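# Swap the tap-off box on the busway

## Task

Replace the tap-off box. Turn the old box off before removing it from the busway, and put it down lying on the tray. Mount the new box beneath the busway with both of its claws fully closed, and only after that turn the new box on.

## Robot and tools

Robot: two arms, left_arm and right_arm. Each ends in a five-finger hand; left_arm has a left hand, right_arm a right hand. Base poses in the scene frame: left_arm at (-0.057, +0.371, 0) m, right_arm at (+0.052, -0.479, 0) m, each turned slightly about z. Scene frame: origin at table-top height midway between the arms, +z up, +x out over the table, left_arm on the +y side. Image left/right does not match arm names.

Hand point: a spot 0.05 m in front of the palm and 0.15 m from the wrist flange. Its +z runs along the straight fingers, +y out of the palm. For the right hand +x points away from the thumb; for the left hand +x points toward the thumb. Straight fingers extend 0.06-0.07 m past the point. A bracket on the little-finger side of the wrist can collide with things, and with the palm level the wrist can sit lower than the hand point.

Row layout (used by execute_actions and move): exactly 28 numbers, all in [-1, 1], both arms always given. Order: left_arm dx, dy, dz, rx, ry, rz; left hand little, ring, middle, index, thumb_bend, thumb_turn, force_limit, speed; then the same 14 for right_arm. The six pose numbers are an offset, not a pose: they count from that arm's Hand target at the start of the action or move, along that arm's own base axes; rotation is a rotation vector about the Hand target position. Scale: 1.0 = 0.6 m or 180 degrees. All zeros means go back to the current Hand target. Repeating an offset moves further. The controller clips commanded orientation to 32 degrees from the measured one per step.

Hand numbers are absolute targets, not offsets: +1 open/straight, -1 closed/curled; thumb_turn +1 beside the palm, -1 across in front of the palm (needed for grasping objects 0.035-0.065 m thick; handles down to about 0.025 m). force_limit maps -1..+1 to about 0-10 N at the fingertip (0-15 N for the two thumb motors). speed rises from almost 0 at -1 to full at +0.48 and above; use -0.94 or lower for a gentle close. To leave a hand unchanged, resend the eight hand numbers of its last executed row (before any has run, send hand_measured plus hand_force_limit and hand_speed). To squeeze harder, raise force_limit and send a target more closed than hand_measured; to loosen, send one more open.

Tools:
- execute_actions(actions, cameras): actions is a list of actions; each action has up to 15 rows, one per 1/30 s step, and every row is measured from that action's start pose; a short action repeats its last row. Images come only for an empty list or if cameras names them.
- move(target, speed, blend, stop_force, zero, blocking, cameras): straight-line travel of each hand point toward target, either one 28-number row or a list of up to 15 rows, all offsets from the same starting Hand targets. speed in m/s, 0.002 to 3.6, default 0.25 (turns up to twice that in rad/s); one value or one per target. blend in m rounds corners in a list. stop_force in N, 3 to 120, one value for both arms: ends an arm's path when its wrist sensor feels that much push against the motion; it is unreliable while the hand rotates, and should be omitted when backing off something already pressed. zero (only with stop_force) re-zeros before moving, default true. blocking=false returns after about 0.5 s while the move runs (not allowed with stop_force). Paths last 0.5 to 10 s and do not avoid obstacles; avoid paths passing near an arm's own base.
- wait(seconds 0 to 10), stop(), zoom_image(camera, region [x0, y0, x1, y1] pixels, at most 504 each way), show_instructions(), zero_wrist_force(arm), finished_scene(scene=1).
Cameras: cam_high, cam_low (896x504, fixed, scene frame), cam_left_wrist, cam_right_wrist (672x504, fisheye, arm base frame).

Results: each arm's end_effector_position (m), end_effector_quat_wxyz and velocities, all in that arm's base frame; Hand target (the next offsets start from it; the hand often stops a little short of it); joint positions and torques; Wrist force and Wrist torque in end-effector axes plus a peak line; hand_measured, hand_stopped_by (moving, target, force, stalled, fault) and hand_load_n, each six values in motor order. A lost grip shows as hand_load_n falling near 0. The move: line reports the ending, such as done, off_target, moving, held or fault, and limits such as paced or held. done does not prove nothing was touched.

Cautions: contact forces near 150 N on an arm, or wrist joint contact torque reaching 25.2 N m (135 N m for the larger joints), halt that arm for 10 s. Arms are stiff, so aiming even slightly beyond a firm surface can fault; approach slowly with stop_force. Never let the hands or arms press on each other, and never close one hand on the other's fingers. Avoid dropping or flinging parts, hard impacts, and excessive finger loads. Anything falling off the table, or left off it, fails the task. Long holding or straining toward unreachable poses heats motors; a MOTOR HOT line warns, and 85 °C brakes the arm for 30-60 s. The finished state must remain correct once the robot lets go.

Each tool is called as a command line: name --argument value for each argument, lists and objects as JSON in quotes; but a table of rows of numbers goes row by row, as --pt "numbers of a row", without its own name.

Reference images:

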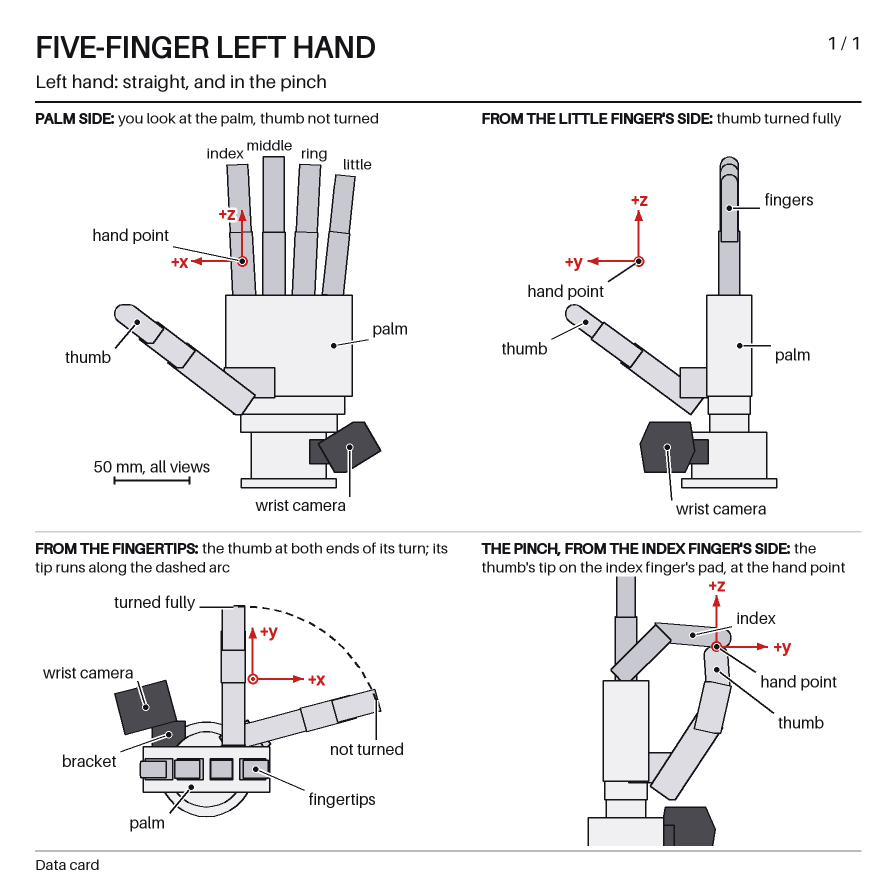

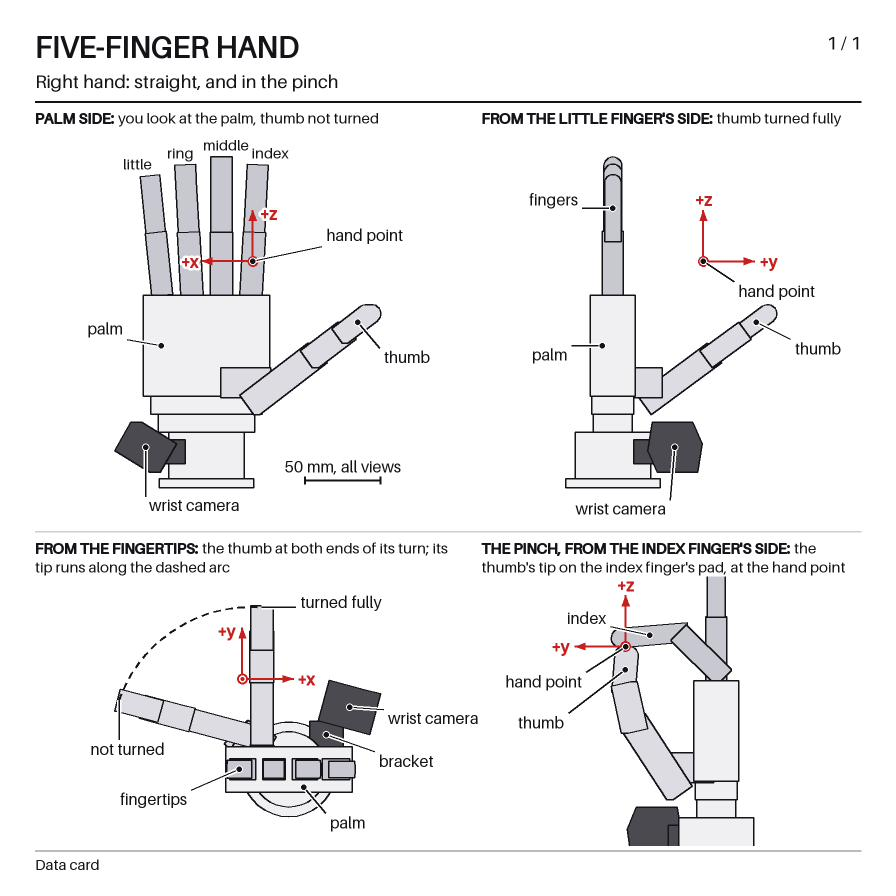

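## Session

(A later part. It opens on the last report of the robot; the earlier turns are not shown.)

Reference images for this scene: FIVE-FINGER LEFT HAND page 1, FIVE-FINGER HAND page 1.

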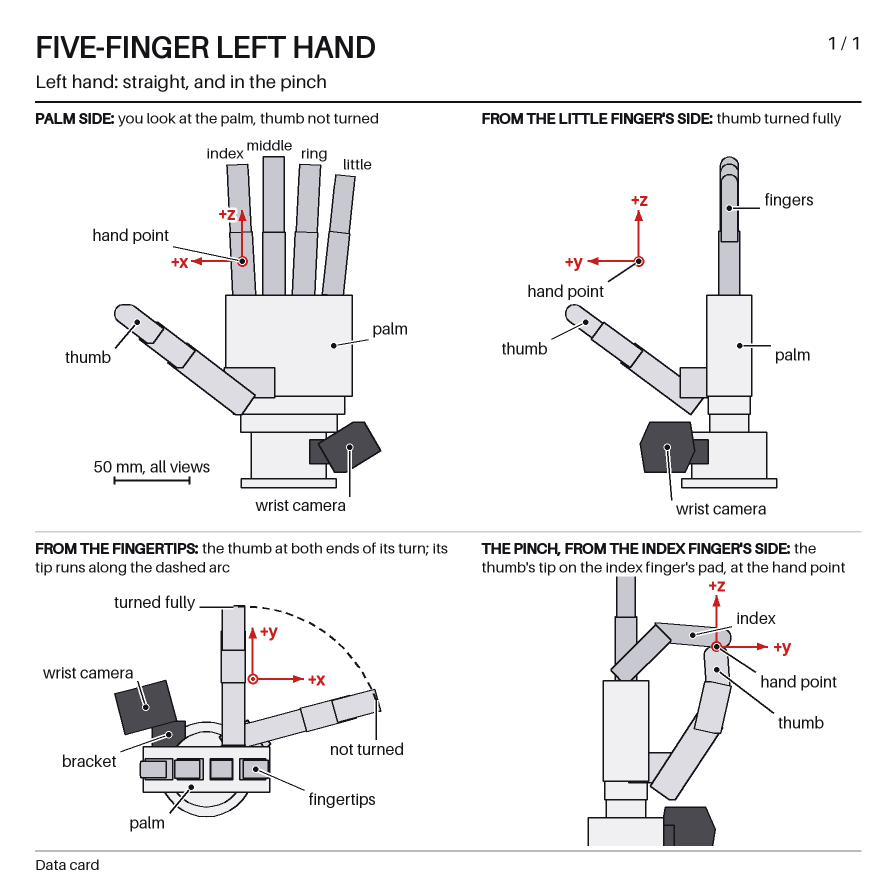

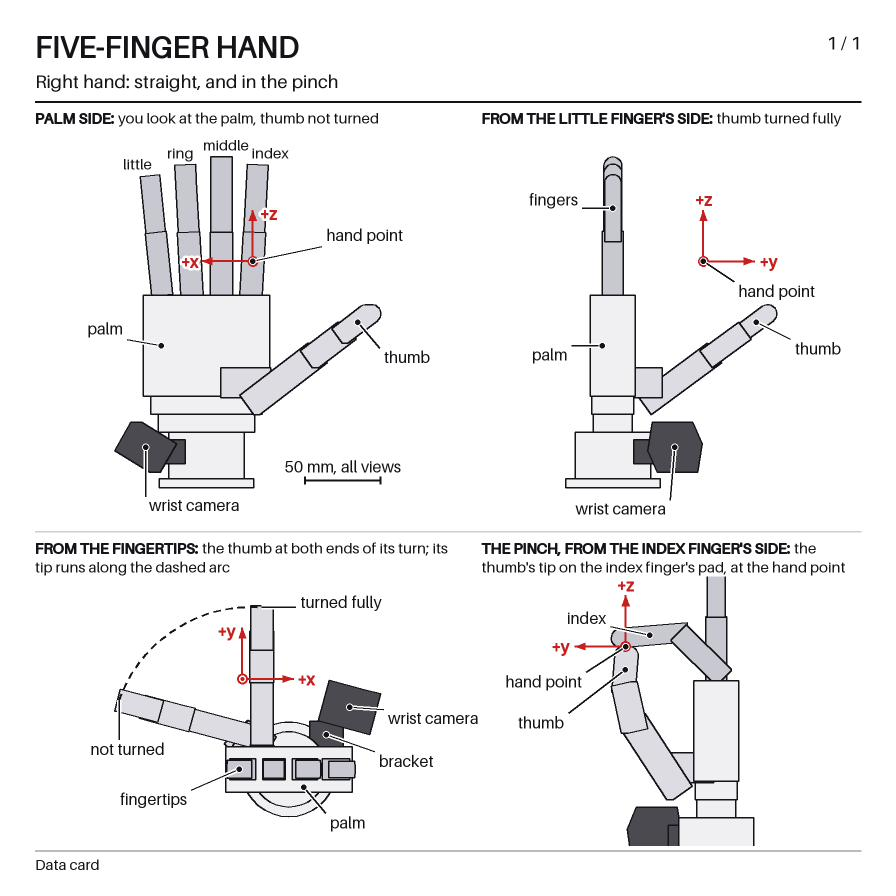

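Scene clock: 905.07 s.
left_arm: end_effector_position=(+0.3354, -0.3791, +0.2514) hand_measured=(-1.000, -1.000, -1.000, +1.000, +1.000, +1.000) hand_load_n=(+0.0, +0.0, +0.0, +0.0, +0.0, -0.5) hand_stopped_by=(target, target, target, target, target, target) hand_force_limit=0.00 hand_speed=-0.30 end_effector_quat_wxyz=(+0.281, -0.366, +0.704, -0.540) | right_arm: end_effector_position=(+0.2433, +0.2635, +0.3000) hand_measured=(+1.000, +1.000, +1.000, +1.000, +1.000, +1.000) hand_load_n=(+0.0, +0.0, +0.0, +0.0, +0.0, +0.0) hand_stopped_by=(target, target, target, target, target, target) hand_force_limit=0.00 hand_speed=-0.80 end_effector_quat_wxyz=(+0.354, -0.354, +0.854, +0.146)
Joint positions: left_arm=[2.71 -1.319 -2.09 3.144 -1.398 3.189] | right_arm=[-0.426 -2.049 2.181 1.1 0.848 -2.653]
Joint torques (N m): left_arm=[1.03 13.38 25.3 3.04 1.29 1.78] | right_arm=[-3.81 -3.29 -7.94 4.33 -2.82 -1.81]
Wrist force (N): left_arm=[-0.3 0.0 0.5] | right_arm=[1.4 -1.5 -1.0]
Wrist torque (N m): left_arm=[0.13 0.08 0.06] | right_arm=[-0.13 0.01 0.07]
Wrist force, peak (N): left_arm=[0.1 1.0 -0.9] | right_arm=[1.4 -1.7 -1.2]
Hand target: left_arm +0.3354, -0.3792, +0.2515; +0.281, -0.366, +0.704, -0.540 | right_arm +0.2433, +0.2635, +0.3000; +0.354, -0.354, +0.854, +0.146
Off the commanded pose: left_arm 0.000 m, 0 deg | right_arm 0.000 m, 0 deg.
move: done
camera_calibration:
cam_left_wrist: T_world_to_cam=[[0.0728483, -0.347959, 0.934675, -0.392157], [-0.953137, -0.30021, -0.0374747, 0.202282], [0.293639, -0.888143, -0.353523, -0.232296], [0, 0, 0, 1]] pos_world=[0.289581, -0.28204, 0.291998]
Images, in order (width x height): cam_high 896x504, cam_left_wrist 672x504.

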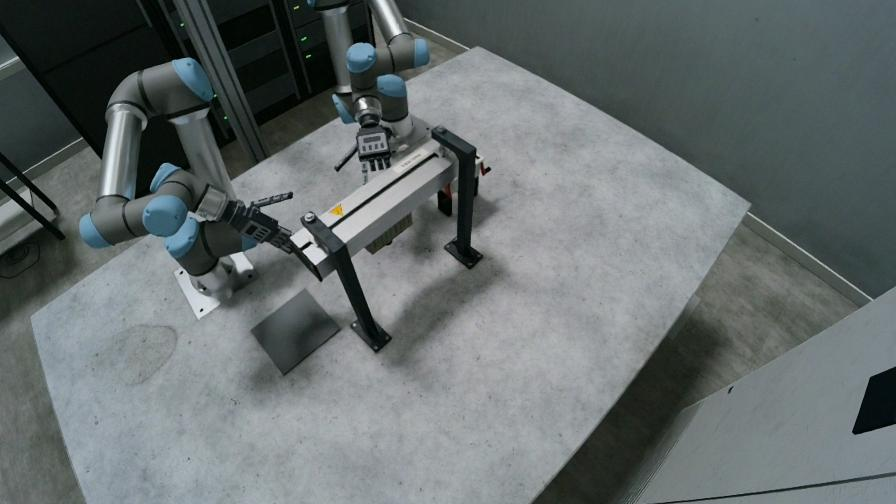

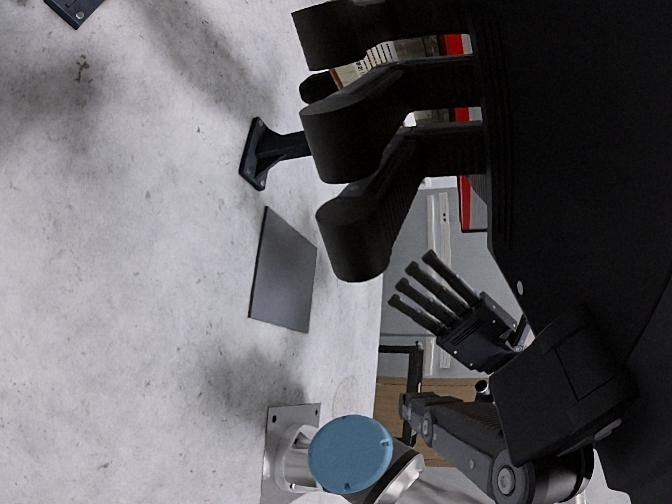

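execute_actions --actions '[]' --cameras '["cam_high", "cam_low", "cam_right_wrist"]'

zoom_image --camera "cam_right_wrist" --region '[230, 230, 430, 400]'

Scene clock: 913.07 s.
left_arm: end_effector_position=(+0.3354, -0.3792, +0.2515) hand_measured=(-1.000, -1.000, -1.000, +1.000, +1.000, +1.000) hand_load_n=(+0.0, +0.0, +0.0, +0.0, +0.0, +0.0) hand_stopped_by=(target, target, target, target, target, target) hand_force_limit=0.00 hand_speed=-0.30 end_effector_quat_wxyz=(+0.281, -0.366, +0.704, -0.540) | right_arm: end_effector_position=(+0.2433, +0.2635, +0.3000) hand_measured=(+1.000, +1.000, +1.000, +1.000, +1.000, +1.000) hand_load_n=(+0.0, +0.0, +0.0, +0.0, +0.0, +0.0) hand_stopped_by=(target, target, target, target, target, target) hand_force_limit=0.00 hand_speed=-0.80 end_effector_quat_wxyz=(+0.354, -0.354, +0.854, +0.146)
Joint positions: left_arm=[2.71 -1.319 -2.09 3.144 -1.398 3.189] | right_arm=[-0.426 -2.049 2.181 1.1 0.848 -2.653]
Joint velocities: within noise
Joint torques (N m): left_arm=[-9.81 15.95 20.88 3.82 2.47 1.67] | right_arm=[-1.11 -4.51 -9.6 4.2 -2.61 -1.79]
Wrist force (N): left_arm=[-0.2 -0.4 0.4] | right_arm=[1.4 -1.6 -1.0]
Wrist torque (N m): left_arm=[0.07 0.08 0.07] | right_arm=[-0.16 0.00 0.07]
Wrist force, peak (N): left_arm=[-0.5 -0.3 0.8] | right_arm=[1.6 -1.6 -1.2]
Hand target: left_arm +0.3354, -0.3792, +0.2515; +0.281, -0.366, +0.704, -0.540 | right_arm +0.2433, +0.2635, +0.3000; +0.354, -0.354, +0.854, +0.146
Off the commanded pose: left_arm 0.000 m, 0 deg | right_arm 0.000 m, 0 deg.
camera_calibration:
cam_right_wrist: T_world_to_cam=[[-0.807829, 0.554461, -0.199964, 0.1089], [0.0744101, 0.432478, 0.898569, -0.379616], [0.584702, 0.71101, -0.390625, -0.103346], [0, 0, 0, 1]] pos_world=[0.176646, 0.177275, 0.322518]
Images, in order (width x height): cam_high 896x504, cam_low 896x504, cam_right_wrist 672x504.

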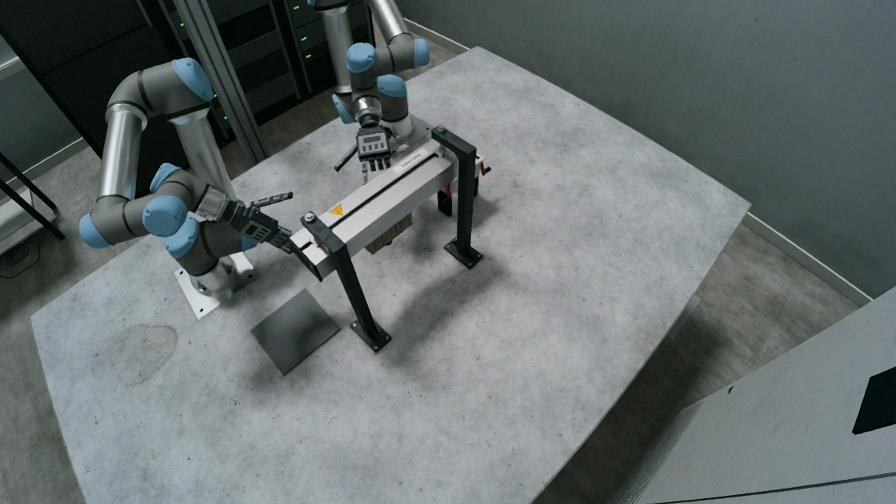

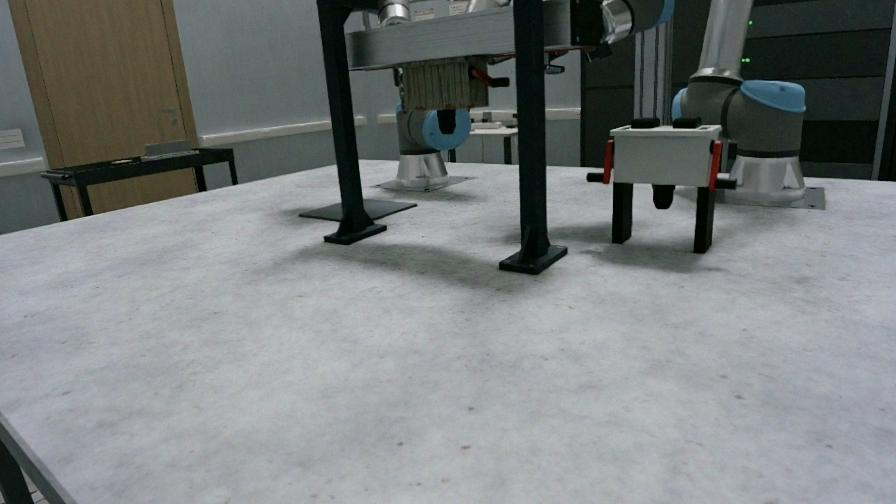

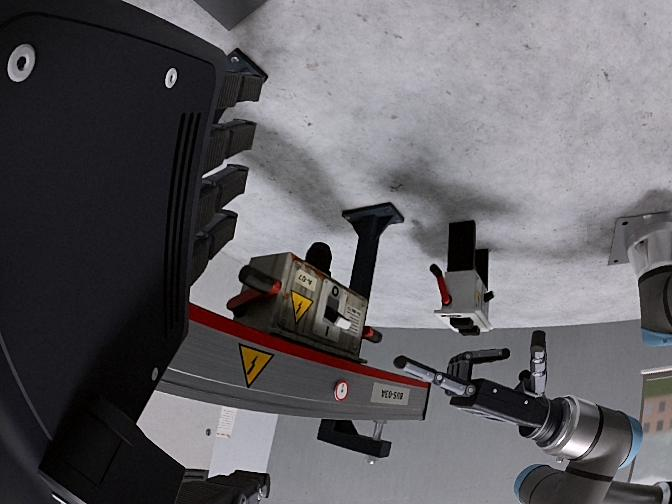

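Scaled by 2.520 from the camera's 672x504 image, which has a finer 960x720 frame.

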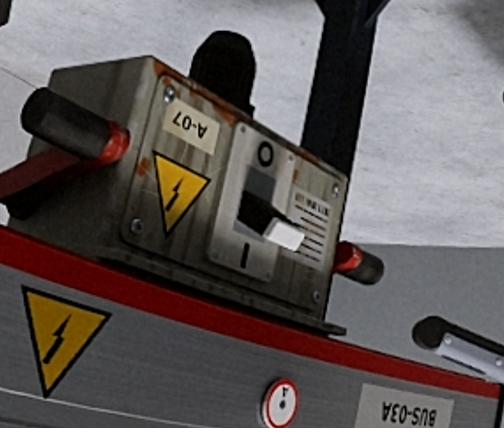

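move --target '[0.0490, -0.0405, 0.0000, 0, 0, 0, -1, -1, -1, 1, 1, 1, 0, -0.3, 0, 0, 0, 0, 0, 0, 1, 1, 1, 1, 1, 1, 0, -0.8]' --speed 0.1 --cameras '["cam_low", "cam_right_wrist"]'

zoom_image --camera "cam_right_wrist" --region '[290, 270, 430, 390]'

Scene clock: 950.50 s.
left_arm: end_effector_position=(+0.3647, -0.4035, +0.2515) hand_measured=(-1.000, -1.000, -1.000, +1.000, +1.000, +1.000) hand_load_n=(+0.0, +0.0, +0.0, +0.0, +0.0, -0.5) hand_stopped_by=(target, target, target, target, target, target) hand_force_limit=0.00 hand_speed=-0.30 end_effector_quat_wxyz=(+0.281, -0.366, +0.704, -0.540) | right_arm: end_effector_position=(+0.2433, +0.2635, +0.3000) hand_measured=(+1.000, +1.000, +1.000, +1.000, +1.000, +1.000) hand_load_n=(+0.0, +0.0, +0.0, +0.0, +0.0, -0.5) hand_stopped_by=(target, target, target, target, target, target) hand_force_limit=0.00 hand_speed=-0.80 end_effector_quat_wxyz=(+0.354, -0.354, +0.854, +0.146)
Joint positions: left_arm=[2.675 -1.424 -2.008 3.169 -1.431 3.18] | right_arm=[-0.426 -2.049 2.181 1.1 0.848 -2.653]
Joint torques (N m): left_arm=[10.03 6.72 24.97 -1.78 2.39 1.5] | right_arm=[4.09 -3.87 -11.52 4.3 -2.71 -1.61]
Wrist force (N): left_arm=[-0.2 0.1 0.7] | right_arm=[1.3 -1.4 -1.1]
Wrist torque (N m): left_arm=[0.12 0.07 0.11] | right_arm=[-0.11 0.04 0.07]
Wrist force, peak (N): left_arm=[-0.5 -0.3 1.6] | right_arm=[1.5 -1.8 -1.1]
Hand target: left_arm +0.3648, -0.4035, +0.2515; +0.281, -0.366, +0.704, -0.540 | right_arm +0.2433, +0.2635, +0.3000; +0.354, -0.354, +0.854, +0.146
Off the commanded pose: left_arm 0.000 m, 0 deg | right_arm 0.000 m, 0 deg.
move: done
camera_calibration:
cam_right_wrist: T_world_to_cam=[[-0.807829, 0.554461, -0.199964, 0.1089], [0.0744101, 0.432478, 0.898569, -0.379616], [0.584702, 0.71101, -0.390625, -0.103346], [0, 0, 0, 1]] pos_world=[0.176646, 0.177275, 0.322518]
Images, in order (width x height): cam_low 896x504, cam_right_wrist 672x504.

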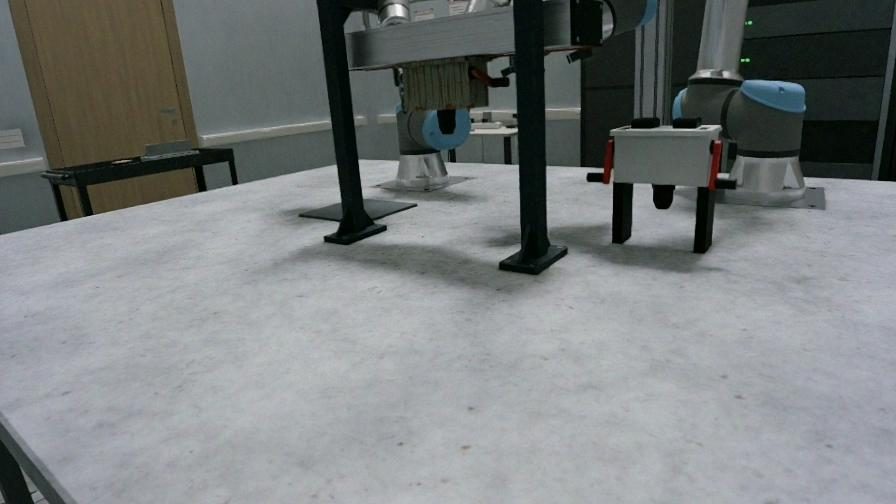

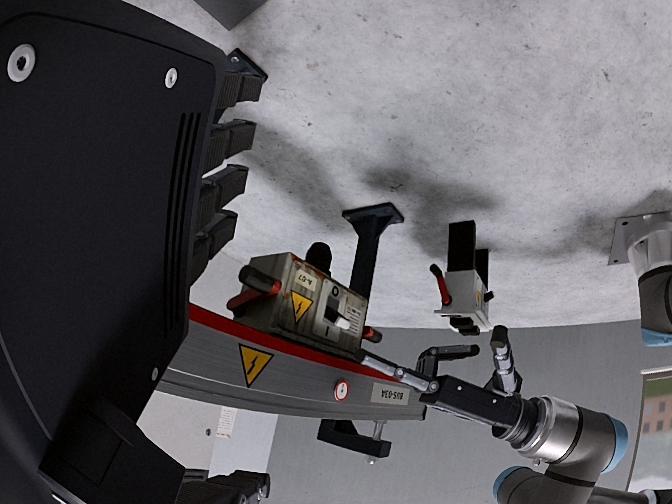

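Scaled by 3.600 from the camera's 672x504 image, which has a finer 960x720 frame.

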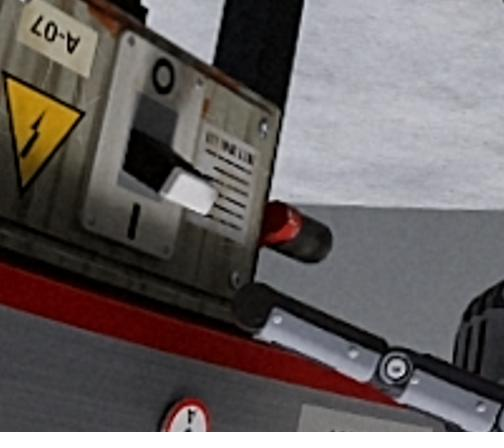

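move --pt "0 0 -0.0192 0 0 0 -1 -1 -1 1 1 1 0 -0.3 0 0 0 0 0 0 1 1 1 1 1 1 0 -0.8" --pt "0.033 -0.0167 -0.0192 0 0 0 -1 -1 -1 1 1 1 0 -0.3 0 0 0 0 0 0 1 1 1 1 1 1 0 -0.8" --speed 0.06 --stop_force 8 --cameras '["cam_low", "cam_right_wrist"]'

zoom_image --camera "cam_right_wrist" --region '[290, 270, 430, 390]'

Scene clock: 982.17 s.
left_arm: end_effector_position=(+0.3846, -0.4135, +0.2400) hand_measured=(-1.000, -1.000, -1.000, +1.000, +1.000, +1.000) hand_load_n=(+0.0, +0.0, +0.0, +0.0, +0.0, +0.0) hand_stopped_by=(target, target, target, target, target, target) hand_force_limit=0.00 hand_speed=-0.30 end_effector_quat_wxyz=(+0.281, -0.366, +0.704, -0.540) | right_arm: end_effector_position=(+0.2433, +0.2635, +0.3000) hand_measured=(+1.000, +1.000, +1.000, +1.000, +1.000, +1.000) hand_load_n=(+0.0, +0.0, +0.0, +0.0, +0.0, +0.0) hand_stopped_by=(target, target, target, target, target, target) hand_force_limit=0.00 hand_speed=-0.80 end_effector_quat_wxyz=(+0.354, -0.354, +0.854, +0.146)
Joint positions: left_arm=[2.675 -1.488 -1.983 3.208 -1.431 3.18] | right_arm=[-0.426 -2.049 2.181 1.1 0.848 -2.653]
Joint torques (N m): left_arm=[-11.69 9.08 25.54 -1.69 -2.52 -0.86] | right_arm=[6.53 -3.85 -13.61 4.2 -2.63 -1.65]
Wrist force (N): left_arm=[0.2 -0.1 0.4] | right_arm=[1.3 -1.6 -1.1]
Wrist torque (N m): left_arm=[0.10 0.00 0.13] | right_arm=[-0.15 0.03 0.06]
Wrist force, peak (N): left_arm=[-0.3 1.1 0.0] | right_arm=[1.7 -1.8 -1.0]
Hand target: left_arm +0.3846, -0.4135, +0.2400; +0.281, -0.366, +0.704, -0.540 | right_arm +0.2433, +0.2635, +0.3000; +0.354, -0.354, +0.854, +0.146
Off the commanded pose: left_arm 0.000 m, 0 deg | right_arm 0.000 m, 0 deg.
move: done
camera_calibration:
cam_right_wrist: T_world_to_cam=[[-0.807829, 0.554461, -0.199964, 0.1089], [0.0744101, 0.432478, 0.898569, -0.379616], [0.584702, 0.71101, -0.390625, -0.103346], [0, 0, 0, 1]] pos_world=[0.176646, 0.177275, 0.322518]
Images, in order (width x height): cam_low 896x504, cam_right_wrist 672x504.

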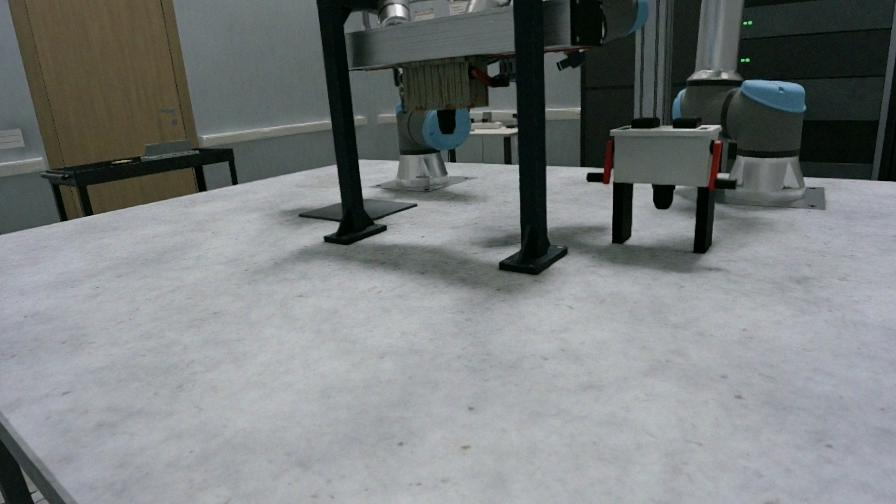

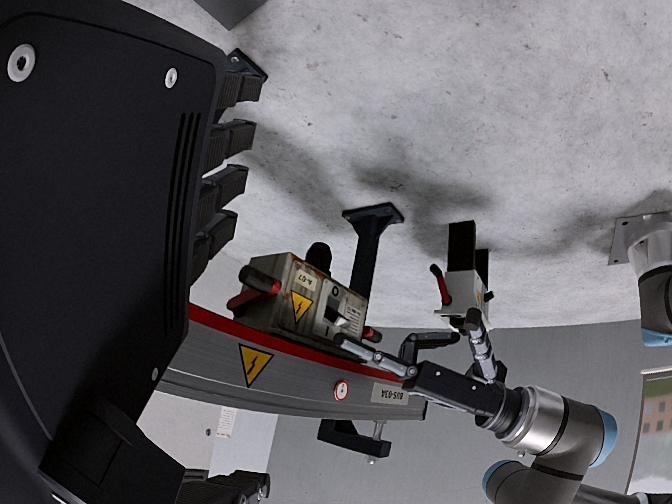

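Scaled by 3.600 from the camera's 672x504 image, which has a finer 960x720 frame.

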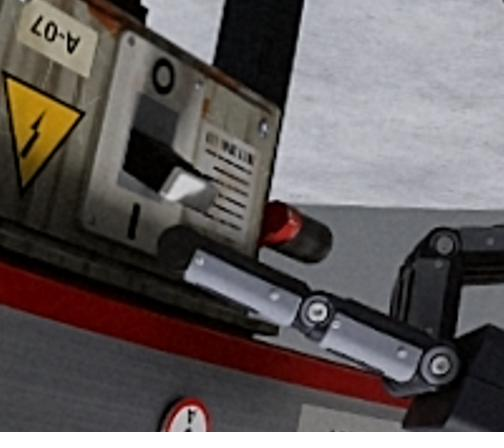

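move --target '[0, 0, -0.0583, 0, 0, 0, -1, -1, -1, 1, 1, 1, 0, -0.3, 0, 0, 0, 0, 0, 0, 1, 1, 1, 1, 1, 1, 0, -0.8]' --speed 0.03 --stop_force 12 --cameras '["cam_right_wrist"]'

zoom_image --camera "cam_right_wrist" --region '[290, 270, 430, 390]'

Scene clock: 995.40 s.
left_arm: end_effector_position=(+0.3846, -0.4135, +0.2331) hand_measured=(-1.000, -1.000, -1.000, +1.000, +1.000, +1.000) hand_load_n=(+0.0, +0.0, +0.0, +1.0, +0.0, +0.0) hand_stopped_by=(target, target, target, target, target, target) hand_force_limit=0.00 hand_speed=-0.30 end_effector_quat_wxyz=(+0.281, -0.366, +0.704, -0.540) | right_arm: end_effector_position=(+0.2433, +0.2635, +0.3000) hand_measured=(+1.000, +1.000, +1.000, +1.000, +1.000, +1.000) hand_load_n=(+0.0, +0.0, +0.0, +0.0, +0.0, +0.0) hand_stopped_by=(target, target, target, target, target, target) hand_force_limit=0.00 hand_speed=-0.80 end_effector_quat_wxyz=(+0.354, -0.354, +0.854, +0.146)
Joint positions: left_arm=[2.675 -1.494 -1.997 3.228 -1.431 3.18] | right_arm=[-0.426 -2.049 2.181 1.1 0.848 -2.653]
Joint torques (N m): left_arm=[-7.16 13.32 9.61 1.58 -1.42 -0.39] | right_arm=[6.69 -4.09 -16.43 3.96 -2.66 -1.49]
Wrist force (N): left_arm=[-1.2 -8.2 1.4] | right_arm=[1.4 -1.4 -1.0]
Wrist torque (N m): left_arm=[0.28 -0.02 0.08] | right_arm=[-0.11 0.01 0.08]
Wrist force, peak (N): left_arm=[1.4 -12.7 -7.1] | right_arm=[1.4 -1.9 -1.4]
Hand target: left_arm +0.3846, -0.4135, +0.2331; +0.281, -0.366, +0.704, -0.540 (not the last commanded pose) | right_arm +0.2433, +0.2635, +0.3000; +0.354, -0.354, +0.854, +0.146
Off the commanded pose: left_arm 0.028 m, 0 deg | right_arm 0.000 m, 0 deg.
move: contact (left_arm)
camera_calibration:
cam_right_wrist: T_world_to_cam=[[-0.807829, 0.554461, -0.199964, 0.1089], [0.0744101, 0.432478, 0.898569, -0.379616], [0.584702, 0.71101, -0.390625, -0.103346], [0, 0, 0, 1]] pos_world=[0.176646, 0.177275, 0.322518]
Images, in order (width x height): cam_right_wrist 672x504.

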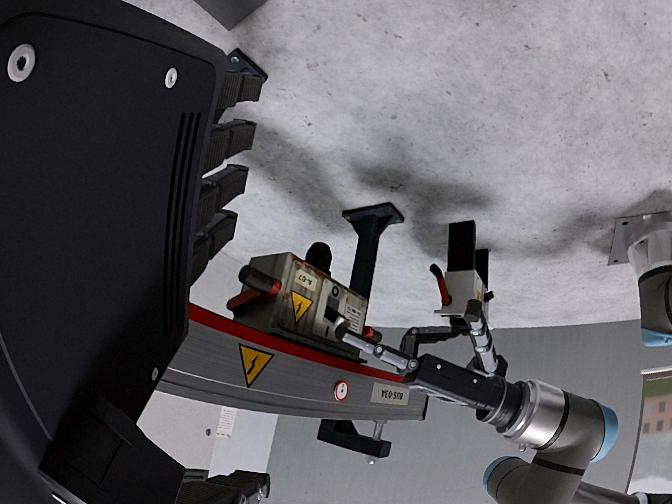

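Scaled by 3.600 from the camera's 672x504 image, which has a finer 960x720 frame.

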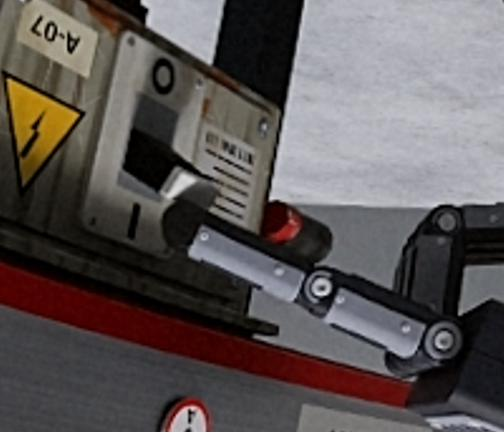

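move --target '[0, 0, -0.045, 0, 0, 0, -1, -1, -1, 1, 1, 1, 0, -0.3, 0, 0, 0, 0, 0, 0, 1, 1, 1, 1, 1, 1, 0, -0.8]' --speed 0.03 --stop_force 14 --cameras '["cam_right_wrist"]'

zoom_image --camera "cam_right_wrist" --region '[290, 270, 430, 390]'

Scene clock: 1007.20 s.
left_arm: end_effector_position=(+0.3847, -0.4135, +0.2116) hand_measured=(-1.000, -1.000, -1.000, +1.000, +1.000, +1.000) hand_load_n=(+0.0, +0.0, +0.0, +2.5, +0.0, +0.0) hand_stopped_by=(target, target, target, target, target, target) hand_force_limit=0.00 hand_speed=-0.30 end_effector_quat_wxyz=(+0.282, -0.366, +0.703, -0.540) | right_arm: end_effector_position=(+0.2433, +0.2635, +0.3000) hand_measured=(+1.000, +1.000, +1.000, +1.000, +1.000, +1.000) hand_load_n=(+0.0, +0.0, +0.0, +0.0, +0.0, +0.0) hand_stopped_by=(target, target, target, target, target, target) hand_force_limit=0.00 hand_speed=-0.80 end_effector_quat_wxyz=(+0.354, -0.354, +0.854, +0.146)
Joint positions: left_arm=[2.675 -1.515 -2.037 3.289 -1.431 3.18] | right_arm=[-0.426 -2.049 2.181 1.1 0.848 -2.653]
Joint torques (N m): left_arm=[8.16 0.27 4.74 -0.11 -1.82 0.34] | right_arm=[6.91 -3.85 -18.99 3.92 -2.66 -1.47]
Wrist force (N): left_arm=[-1.5 -19.2 -10.1] | right_arm=[1.3 -1.8 -1.1]
Wrist torque (N m): left_arm=[1.23 0.01 0.15] | right_arm=[-0.18 0.03 0.06]
Wrist force, peak (N): left_arm=[-2.2 -31.2 -18.9] | right_arm=[1.6 -1.8 -1.1]
Hand target: left_arm +0.3847, -0.4135, +0.2115; +0.281, -0.366, +0.703, -0.540 (not the last commanded pose) | right_arm +0.2433, +0.2635, +0.3000; +0.354, -0.354, +0.854, +0.146
Off the commanded pose: left_arm 0.005 m, 0 deg | right_arm 0.000 m, 0 deg.
move: contact (left_arm)
camera_calibration:
cam_right_wrist: T_world_to_cam=[[-0.807829, 0.554461, -0.199964, 0.1089], [0.0744101, 0.432478, 0.898569, -0.379616], [0.584702, 0.71101, -0.390625, -0.103346], [0, 0, 0, 1]] pos_world=[0.176646, 0.177275, 0.322518]
Images, in order (width x height): cam_right_wrist 672x504.

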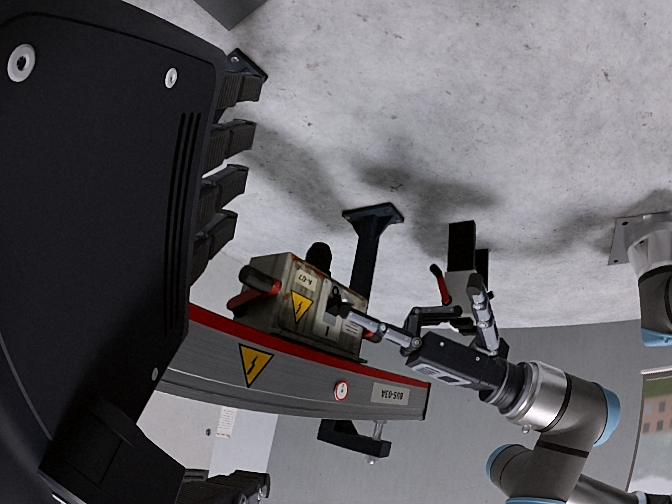

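Scaled by 3.600 from the camera's 672x504 image, which has a finer 960x720 frame.

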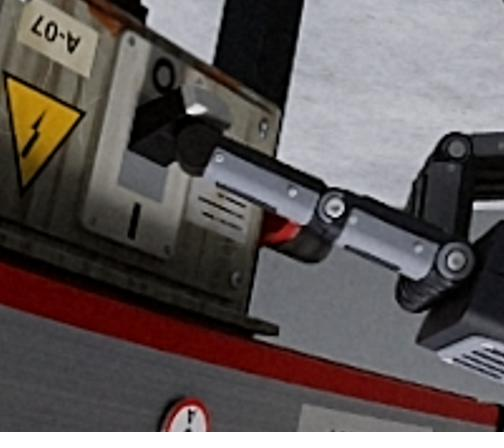

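move --pt "-0.003 0.002 0.03 0 0 0 -1 -1 -1 1 1 1 0 -0.3 0 0 0 0 0 0 1 1 1 1 1 1 0 -0.8" --pt "-0.13 0.09 0.06 0 0 0 -1 -1 -1 1 1 1 0 -0.3 0 0 0 0 0 0 1 1 1 1 1 1 0 -0.8" --speed 0.1 --blend '[0.005, 0]' --cameras '["cam_right_wrist"]'

zoom_image --camera "cam_right_wrist" --region '[230, 230, 430, 400]'

Scene clock: 1014.13 s.
left_arm: end_effector_position=(+0.3068, -0.3595, +0.2475) hand_measured=(-1.000, -1.000, -1.000, +1.000, +1.000, +1.000) hand_load_n=(+0.0, +0.0, +0.0, +0.0, +0.0, -0.5) hand_stopped_by=(target, target, target, target, target, target) hand_force_limit=0.00 hand_speed=-0.30 end_effector_quat_wxyz=(+0.282, -0.366, +0.703, -0.540) | right_arm: end_effector_position=(+0.2433, +0.2635, +0.3000) hand_measured=(+1.000, +1.000, +1.000, +1.000, +1.000, +1.000) hand_load_n=(+0.0, +0.0, +0.0, +0.0, +0.0, +0.0) hand_stopped_by=(target, target, target, target, target, target) hand_force_limit=0.00 hand_speed=-0.80 end_effector_quat_wxyz=(+0.354, -0.354, +0.854, +0.146)
Joint positions: left_arm=[2.737 -1.22 -2.167 3.122 -1.371 3.196] | right_arm=[-0.426 -2.049 2.181 1.1 0.848 -2.653]
Joint torques (N m): left_arm=[-11.61 12.69 20.34 2.31 -2.63 -0.97] | right_arm=[7.43 -3.64 -21.46 3.8 -2.56 -1.25]
Wrist force (N): left_arm=[0.2 -0.8 1.2] | right_arm=[1.3 -1.7 -1.0]
Wrist torque (N m): left_arm=[-0.06 0.05 0.04] | right_arm=[-0.16 0.03 0.06]
Wrist force, peak (N): left_arm=[-1.6 -19.5 -9.9] | right_arm=[1.5 -1.8 -1.1]
Hand target: left_arm +0.3067, -0.3595, +0.2475; +0.281, -0.366, +0.703, -0.540 | right_arm +0.2433, +0.2635, +0.3000; +0.354, -0.354, +0.854, +0.146
Off the commanded pose: left_arm 0.000 m, 0 deg | right_arm 0.000 m, 0 deg.
move: done
camera_calibration:
cam_right_wrist: T_world_to_cam=[[-0.807829, 0.554461, -0.199964, 0.1089], [0.0744101, 0.432478, 0.898569, -0.379616], [0.584702, 0.71101, -0.390625, -0.103346], [0, 0, 0, 1]] pos_world=[0.176646, 0.177275, 0.322518]
Images, in order (width x height): cam_right_wrist 672x504.

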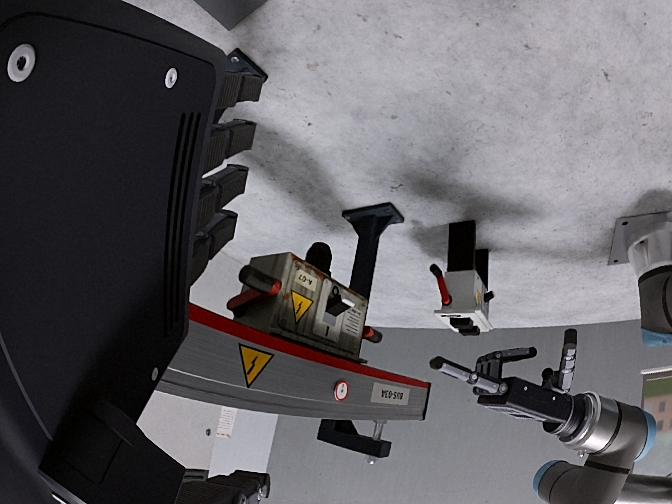

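Scaled by 2.520 from the camera's 672x504 image, which has a finer 960x720 frame.

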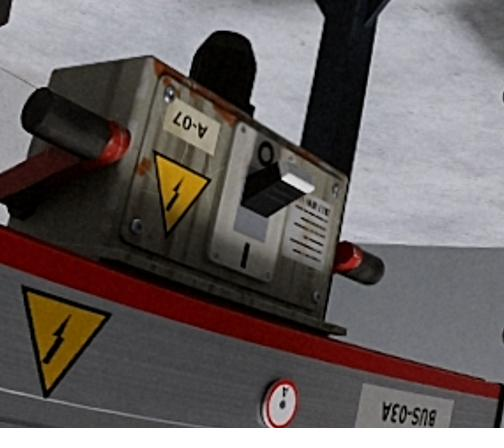

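move --target '[0, 0, 0, 0, 0, 0, -1, -1, -1, 1, 1, 1, 0, -0.3, 0.1333, -0.125, -0.1, 0, 0, 0, 1, 1, 1, 1, 1, 1, 0, -0.8]' --speed 0.2 --cameras '["cam_high", "cam_right_wrist"]'

zoom_image --camera "cam_right_wrist" --region '[230, 200, 450, 380]'

Scene clock: 1065.90 s.
left_arm: end_effector_position=(+0.3067, -0.3595, +0.2475) hand_measured=(-1.000, -1.000, -1.000, +1.000, +1.000, +1.000) hand_load_n=(+0.0, +0.0, +0.0, +0.0, +0.0, -0.5) hand_stopped_by=(target, target, target, target, target, target) hand_force_limit=0.00 hand_speed=-0.30 end_effector_quat_wxyz=(+0.281, -0.366, +0.703, -0.540) | right_arm: end_effector_position=(+0.3233, +0.1885, +0.2400) hand_measured=(+1.000, +1.000, +1.000, +1.000, +1.000, +1.000) hand_load_n=(+0.0, +0.0, +0.0, +0.0, +0.0, +0.0) hand_stopped_by=(target, target, target, target, target, target) hand_force_limit=0.00 hand_speed=-0.80 end_effector_quat_wxyz=(+0.354, -0.354, +0.854, +0.146)
Joint positions: left_arm=[2.737 -1.22 -2.167 3.122 -1.371 3.196] | right_arm=[-0.609 -1.747 2.19 0.952 0.801 -2.894]
Joint torques (N m): left_arm=[-11.99 11.76 16.48 -1.35 -2.47 -1.13] | right_arm=[-9.64 -1.77 -3.32 2.15 1.08 -1.73]
Wrist force (N): left_arm=[-0.2 -0.6 1.2] | right_arm=[1.7 -1.6 -0.7]
Wrist torque (N m): left_arm=[-0.02 0.09 0.01] | right_arm=[-0.17 -0.02 0.05]
Wrist force, peak (N): left_arm=[-0.1 -1.0 1.5] | right_arm=[2.2 -3.1 -0.5]
Hand target: left_arm +0.3067, -0.3595, +0.2475; +0.281, -0.366, +0.703, -0.540 | right_arm +0.3233, +0.1885, +0.2400; +0.354, -0.354, +0.854, +0.146
Off the commanded pose: left_arm 0.000 m, 0 deg | right_arm 0.000 m, 0 deg.
move: done
camera_calibration:
cam_right_wrist: T_world_to_cam=[[-0.807835, 0.554426, -0.200037, 0.203157], [0.0743445, 0.432522, 0.898553, -0.299292], [0.584701, 0.711011, -0.390625, -0.120195], [0, 0, 0, 1]] pos_world=[0.256646, 0.102275, 0.262617]
Images, in order (width x height): cam_high 896x504, cam_right_wrist 672x504.

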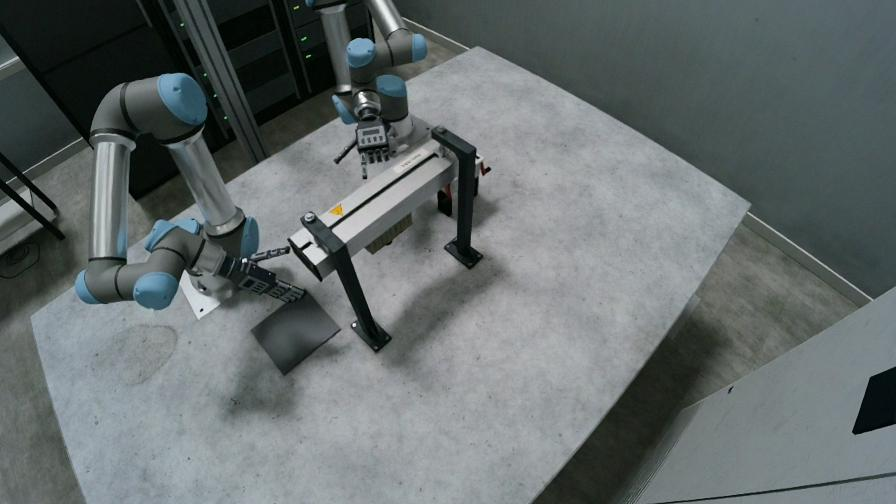

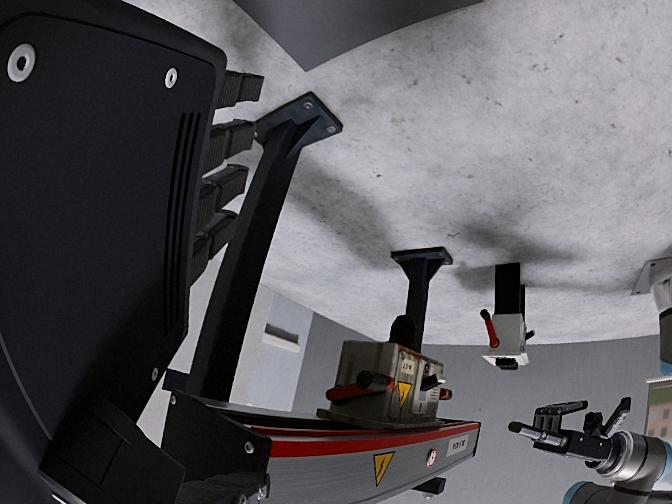

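Scaled by 2.291 from the camera's 672x504 image, which has a finer 960x720 frame.

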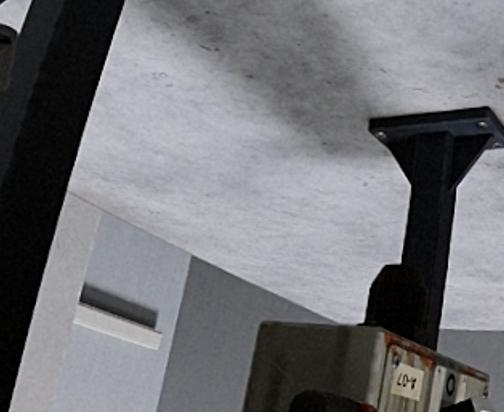

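zoom_image --camera "cam_right_wrist" --region '[300, 300, 470, 440]'

zoom_image --camera "cam_right_wrist" --region '[150, 240, 350, 504]'

Scaled by 2.965 from the camera's 672x504 image, which has a finer 960x720 frame.

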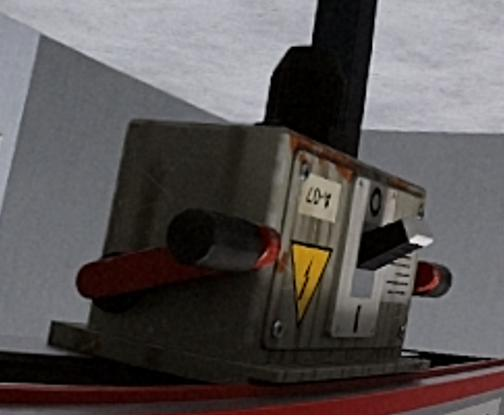

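Scaled by 1.909 from the camera's 672x504 image, which has a finer 960x720 frame.

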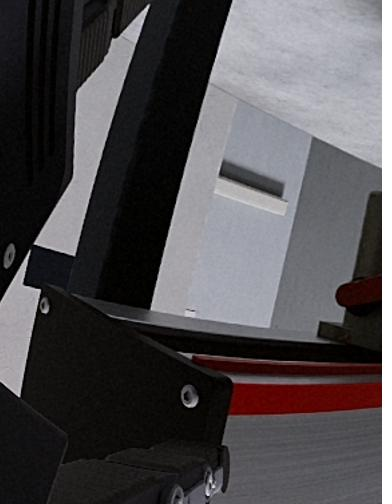

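move --target '[0.0488, -0.0475, 0.0808, -0.0384, -0.0739, 0.0828, 1, 1, 1, 1, 1, 1, 0, -0.3, 0, 0, 0, 0, 0, 0, -1, -1, -1, 1, 1, -1, 0, -0.3]' --speed 0.2 --cameras '["cam_left_wrist", "cam_right_wrist"]'

Scene clock: 1193.70 s.
left_arm: end_effector_position=(+0.3360, -0.3880, +0.2960) hand_measured=(+1.000, +1.000, +1.000, +1.000, +1.000, +1.000) hand_load_n=(+0.0, +0.0, +0.0, +0.0, +0.0, +0.0) hand_stopped_by=(target, target, target, target, target, target) hand_force_limit=0.00 hand_speed=-0.30 end_effector_quat_wxyz=(+0.406, -0.405, +0.579, -0.579) | right_arm: end_effector_position=(+0.3233, +0.1885, +0.2400) hand_measured=(-1.000, -1.000, -1.000, +1.000, +1.000, -1.000) hand_load_n=(+0.5, +0.0, +0.0, +0.0, +0.0, -0.5) hand_stopped_by=(target, target, target, target, target, target) hand_force_limit=0.00 hand_speed=-0.30 end_effector_quat_wxyz=(+0.354, -0.354, +0.854, +0.146)
Joint positions: left_arm=[2.426 -1.307 -2.138 3.445 -1.937 3.143] | right_arm=[-0.609 -1.746 2.191 0.952 0.801 -2.894]
Joint torques (N m): left_arm=[-9.4 6.79 15.72 4.46 -2.67 -1.09] | right_arm=[-5.68 -2.78 -14.54 4.31 -0.23 -1.33]
Wrist force (N): left_arm=[0.1 -0.6 1.4] | right_arm=[1.5 -1.4 -0.9]
Wrist torque (N m): left_arm=[-0.04 0.09 0.08] | right_arm=[-0.11 -0.01 0.03]
Wrist force, peak (N): left_arm=[0.6 -1.1 1.6] | right_arm=[1.9 -1.5 -1.0]
Hand target: left_arm +0.3360, -0.3880, +0.2960; +0.406, -0.405, +0.579, -0.579 | right_arm +0.3233, +0.1885, +0.2400; +0.354, -0.354, +0.854, +0.146
Off the commanded pose: left_arm 0.000 m, 0 deg | right_arm 0.000 m, 0 deg.
move: done
camera_calibration:
cam_left_wrist: T_world_to_cam=[[-0.0755065, -0.231911, 0.969802, -0.352494], [-0.814579, -0.546602, -0.194131, 0.105968], [0.575117, -0.804639, -0.147638, -0.347766], [0, 0, 0, 1]] pos_world=[0.25971, -0.303652, 0.311077]
cam_right_wrist: T_world_to_cam=[[-0.807829, 0.554461, -0.199964, 0.203113], [0.0744101, 0.432478, 0.898569, -0.299219], [0.584702, 0.71101, -0.390625, -0.120234], [0, 0, 0, 1]] pos_world=[0.256646, 0.102275, 0.262518]
Images, in order (width x height): cam_left_wrist 672x504, cam_right_wrist 672x504.

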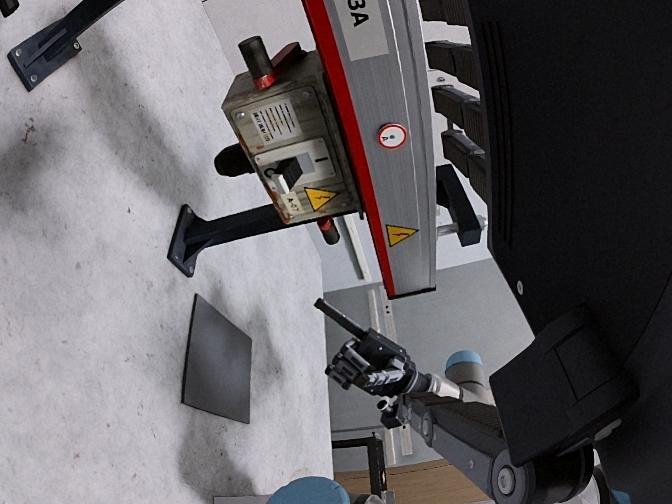

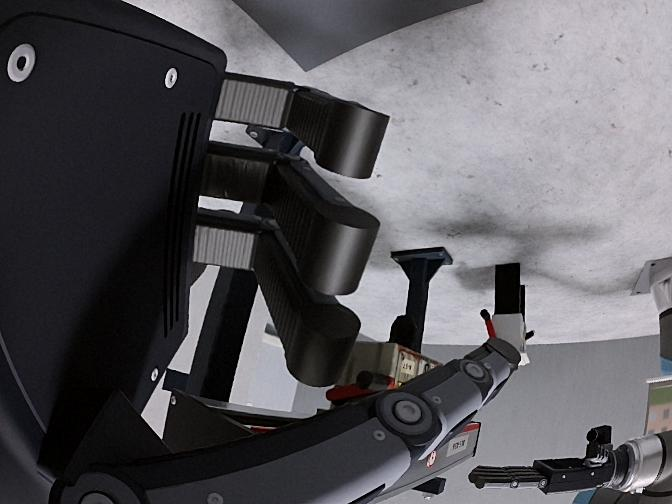

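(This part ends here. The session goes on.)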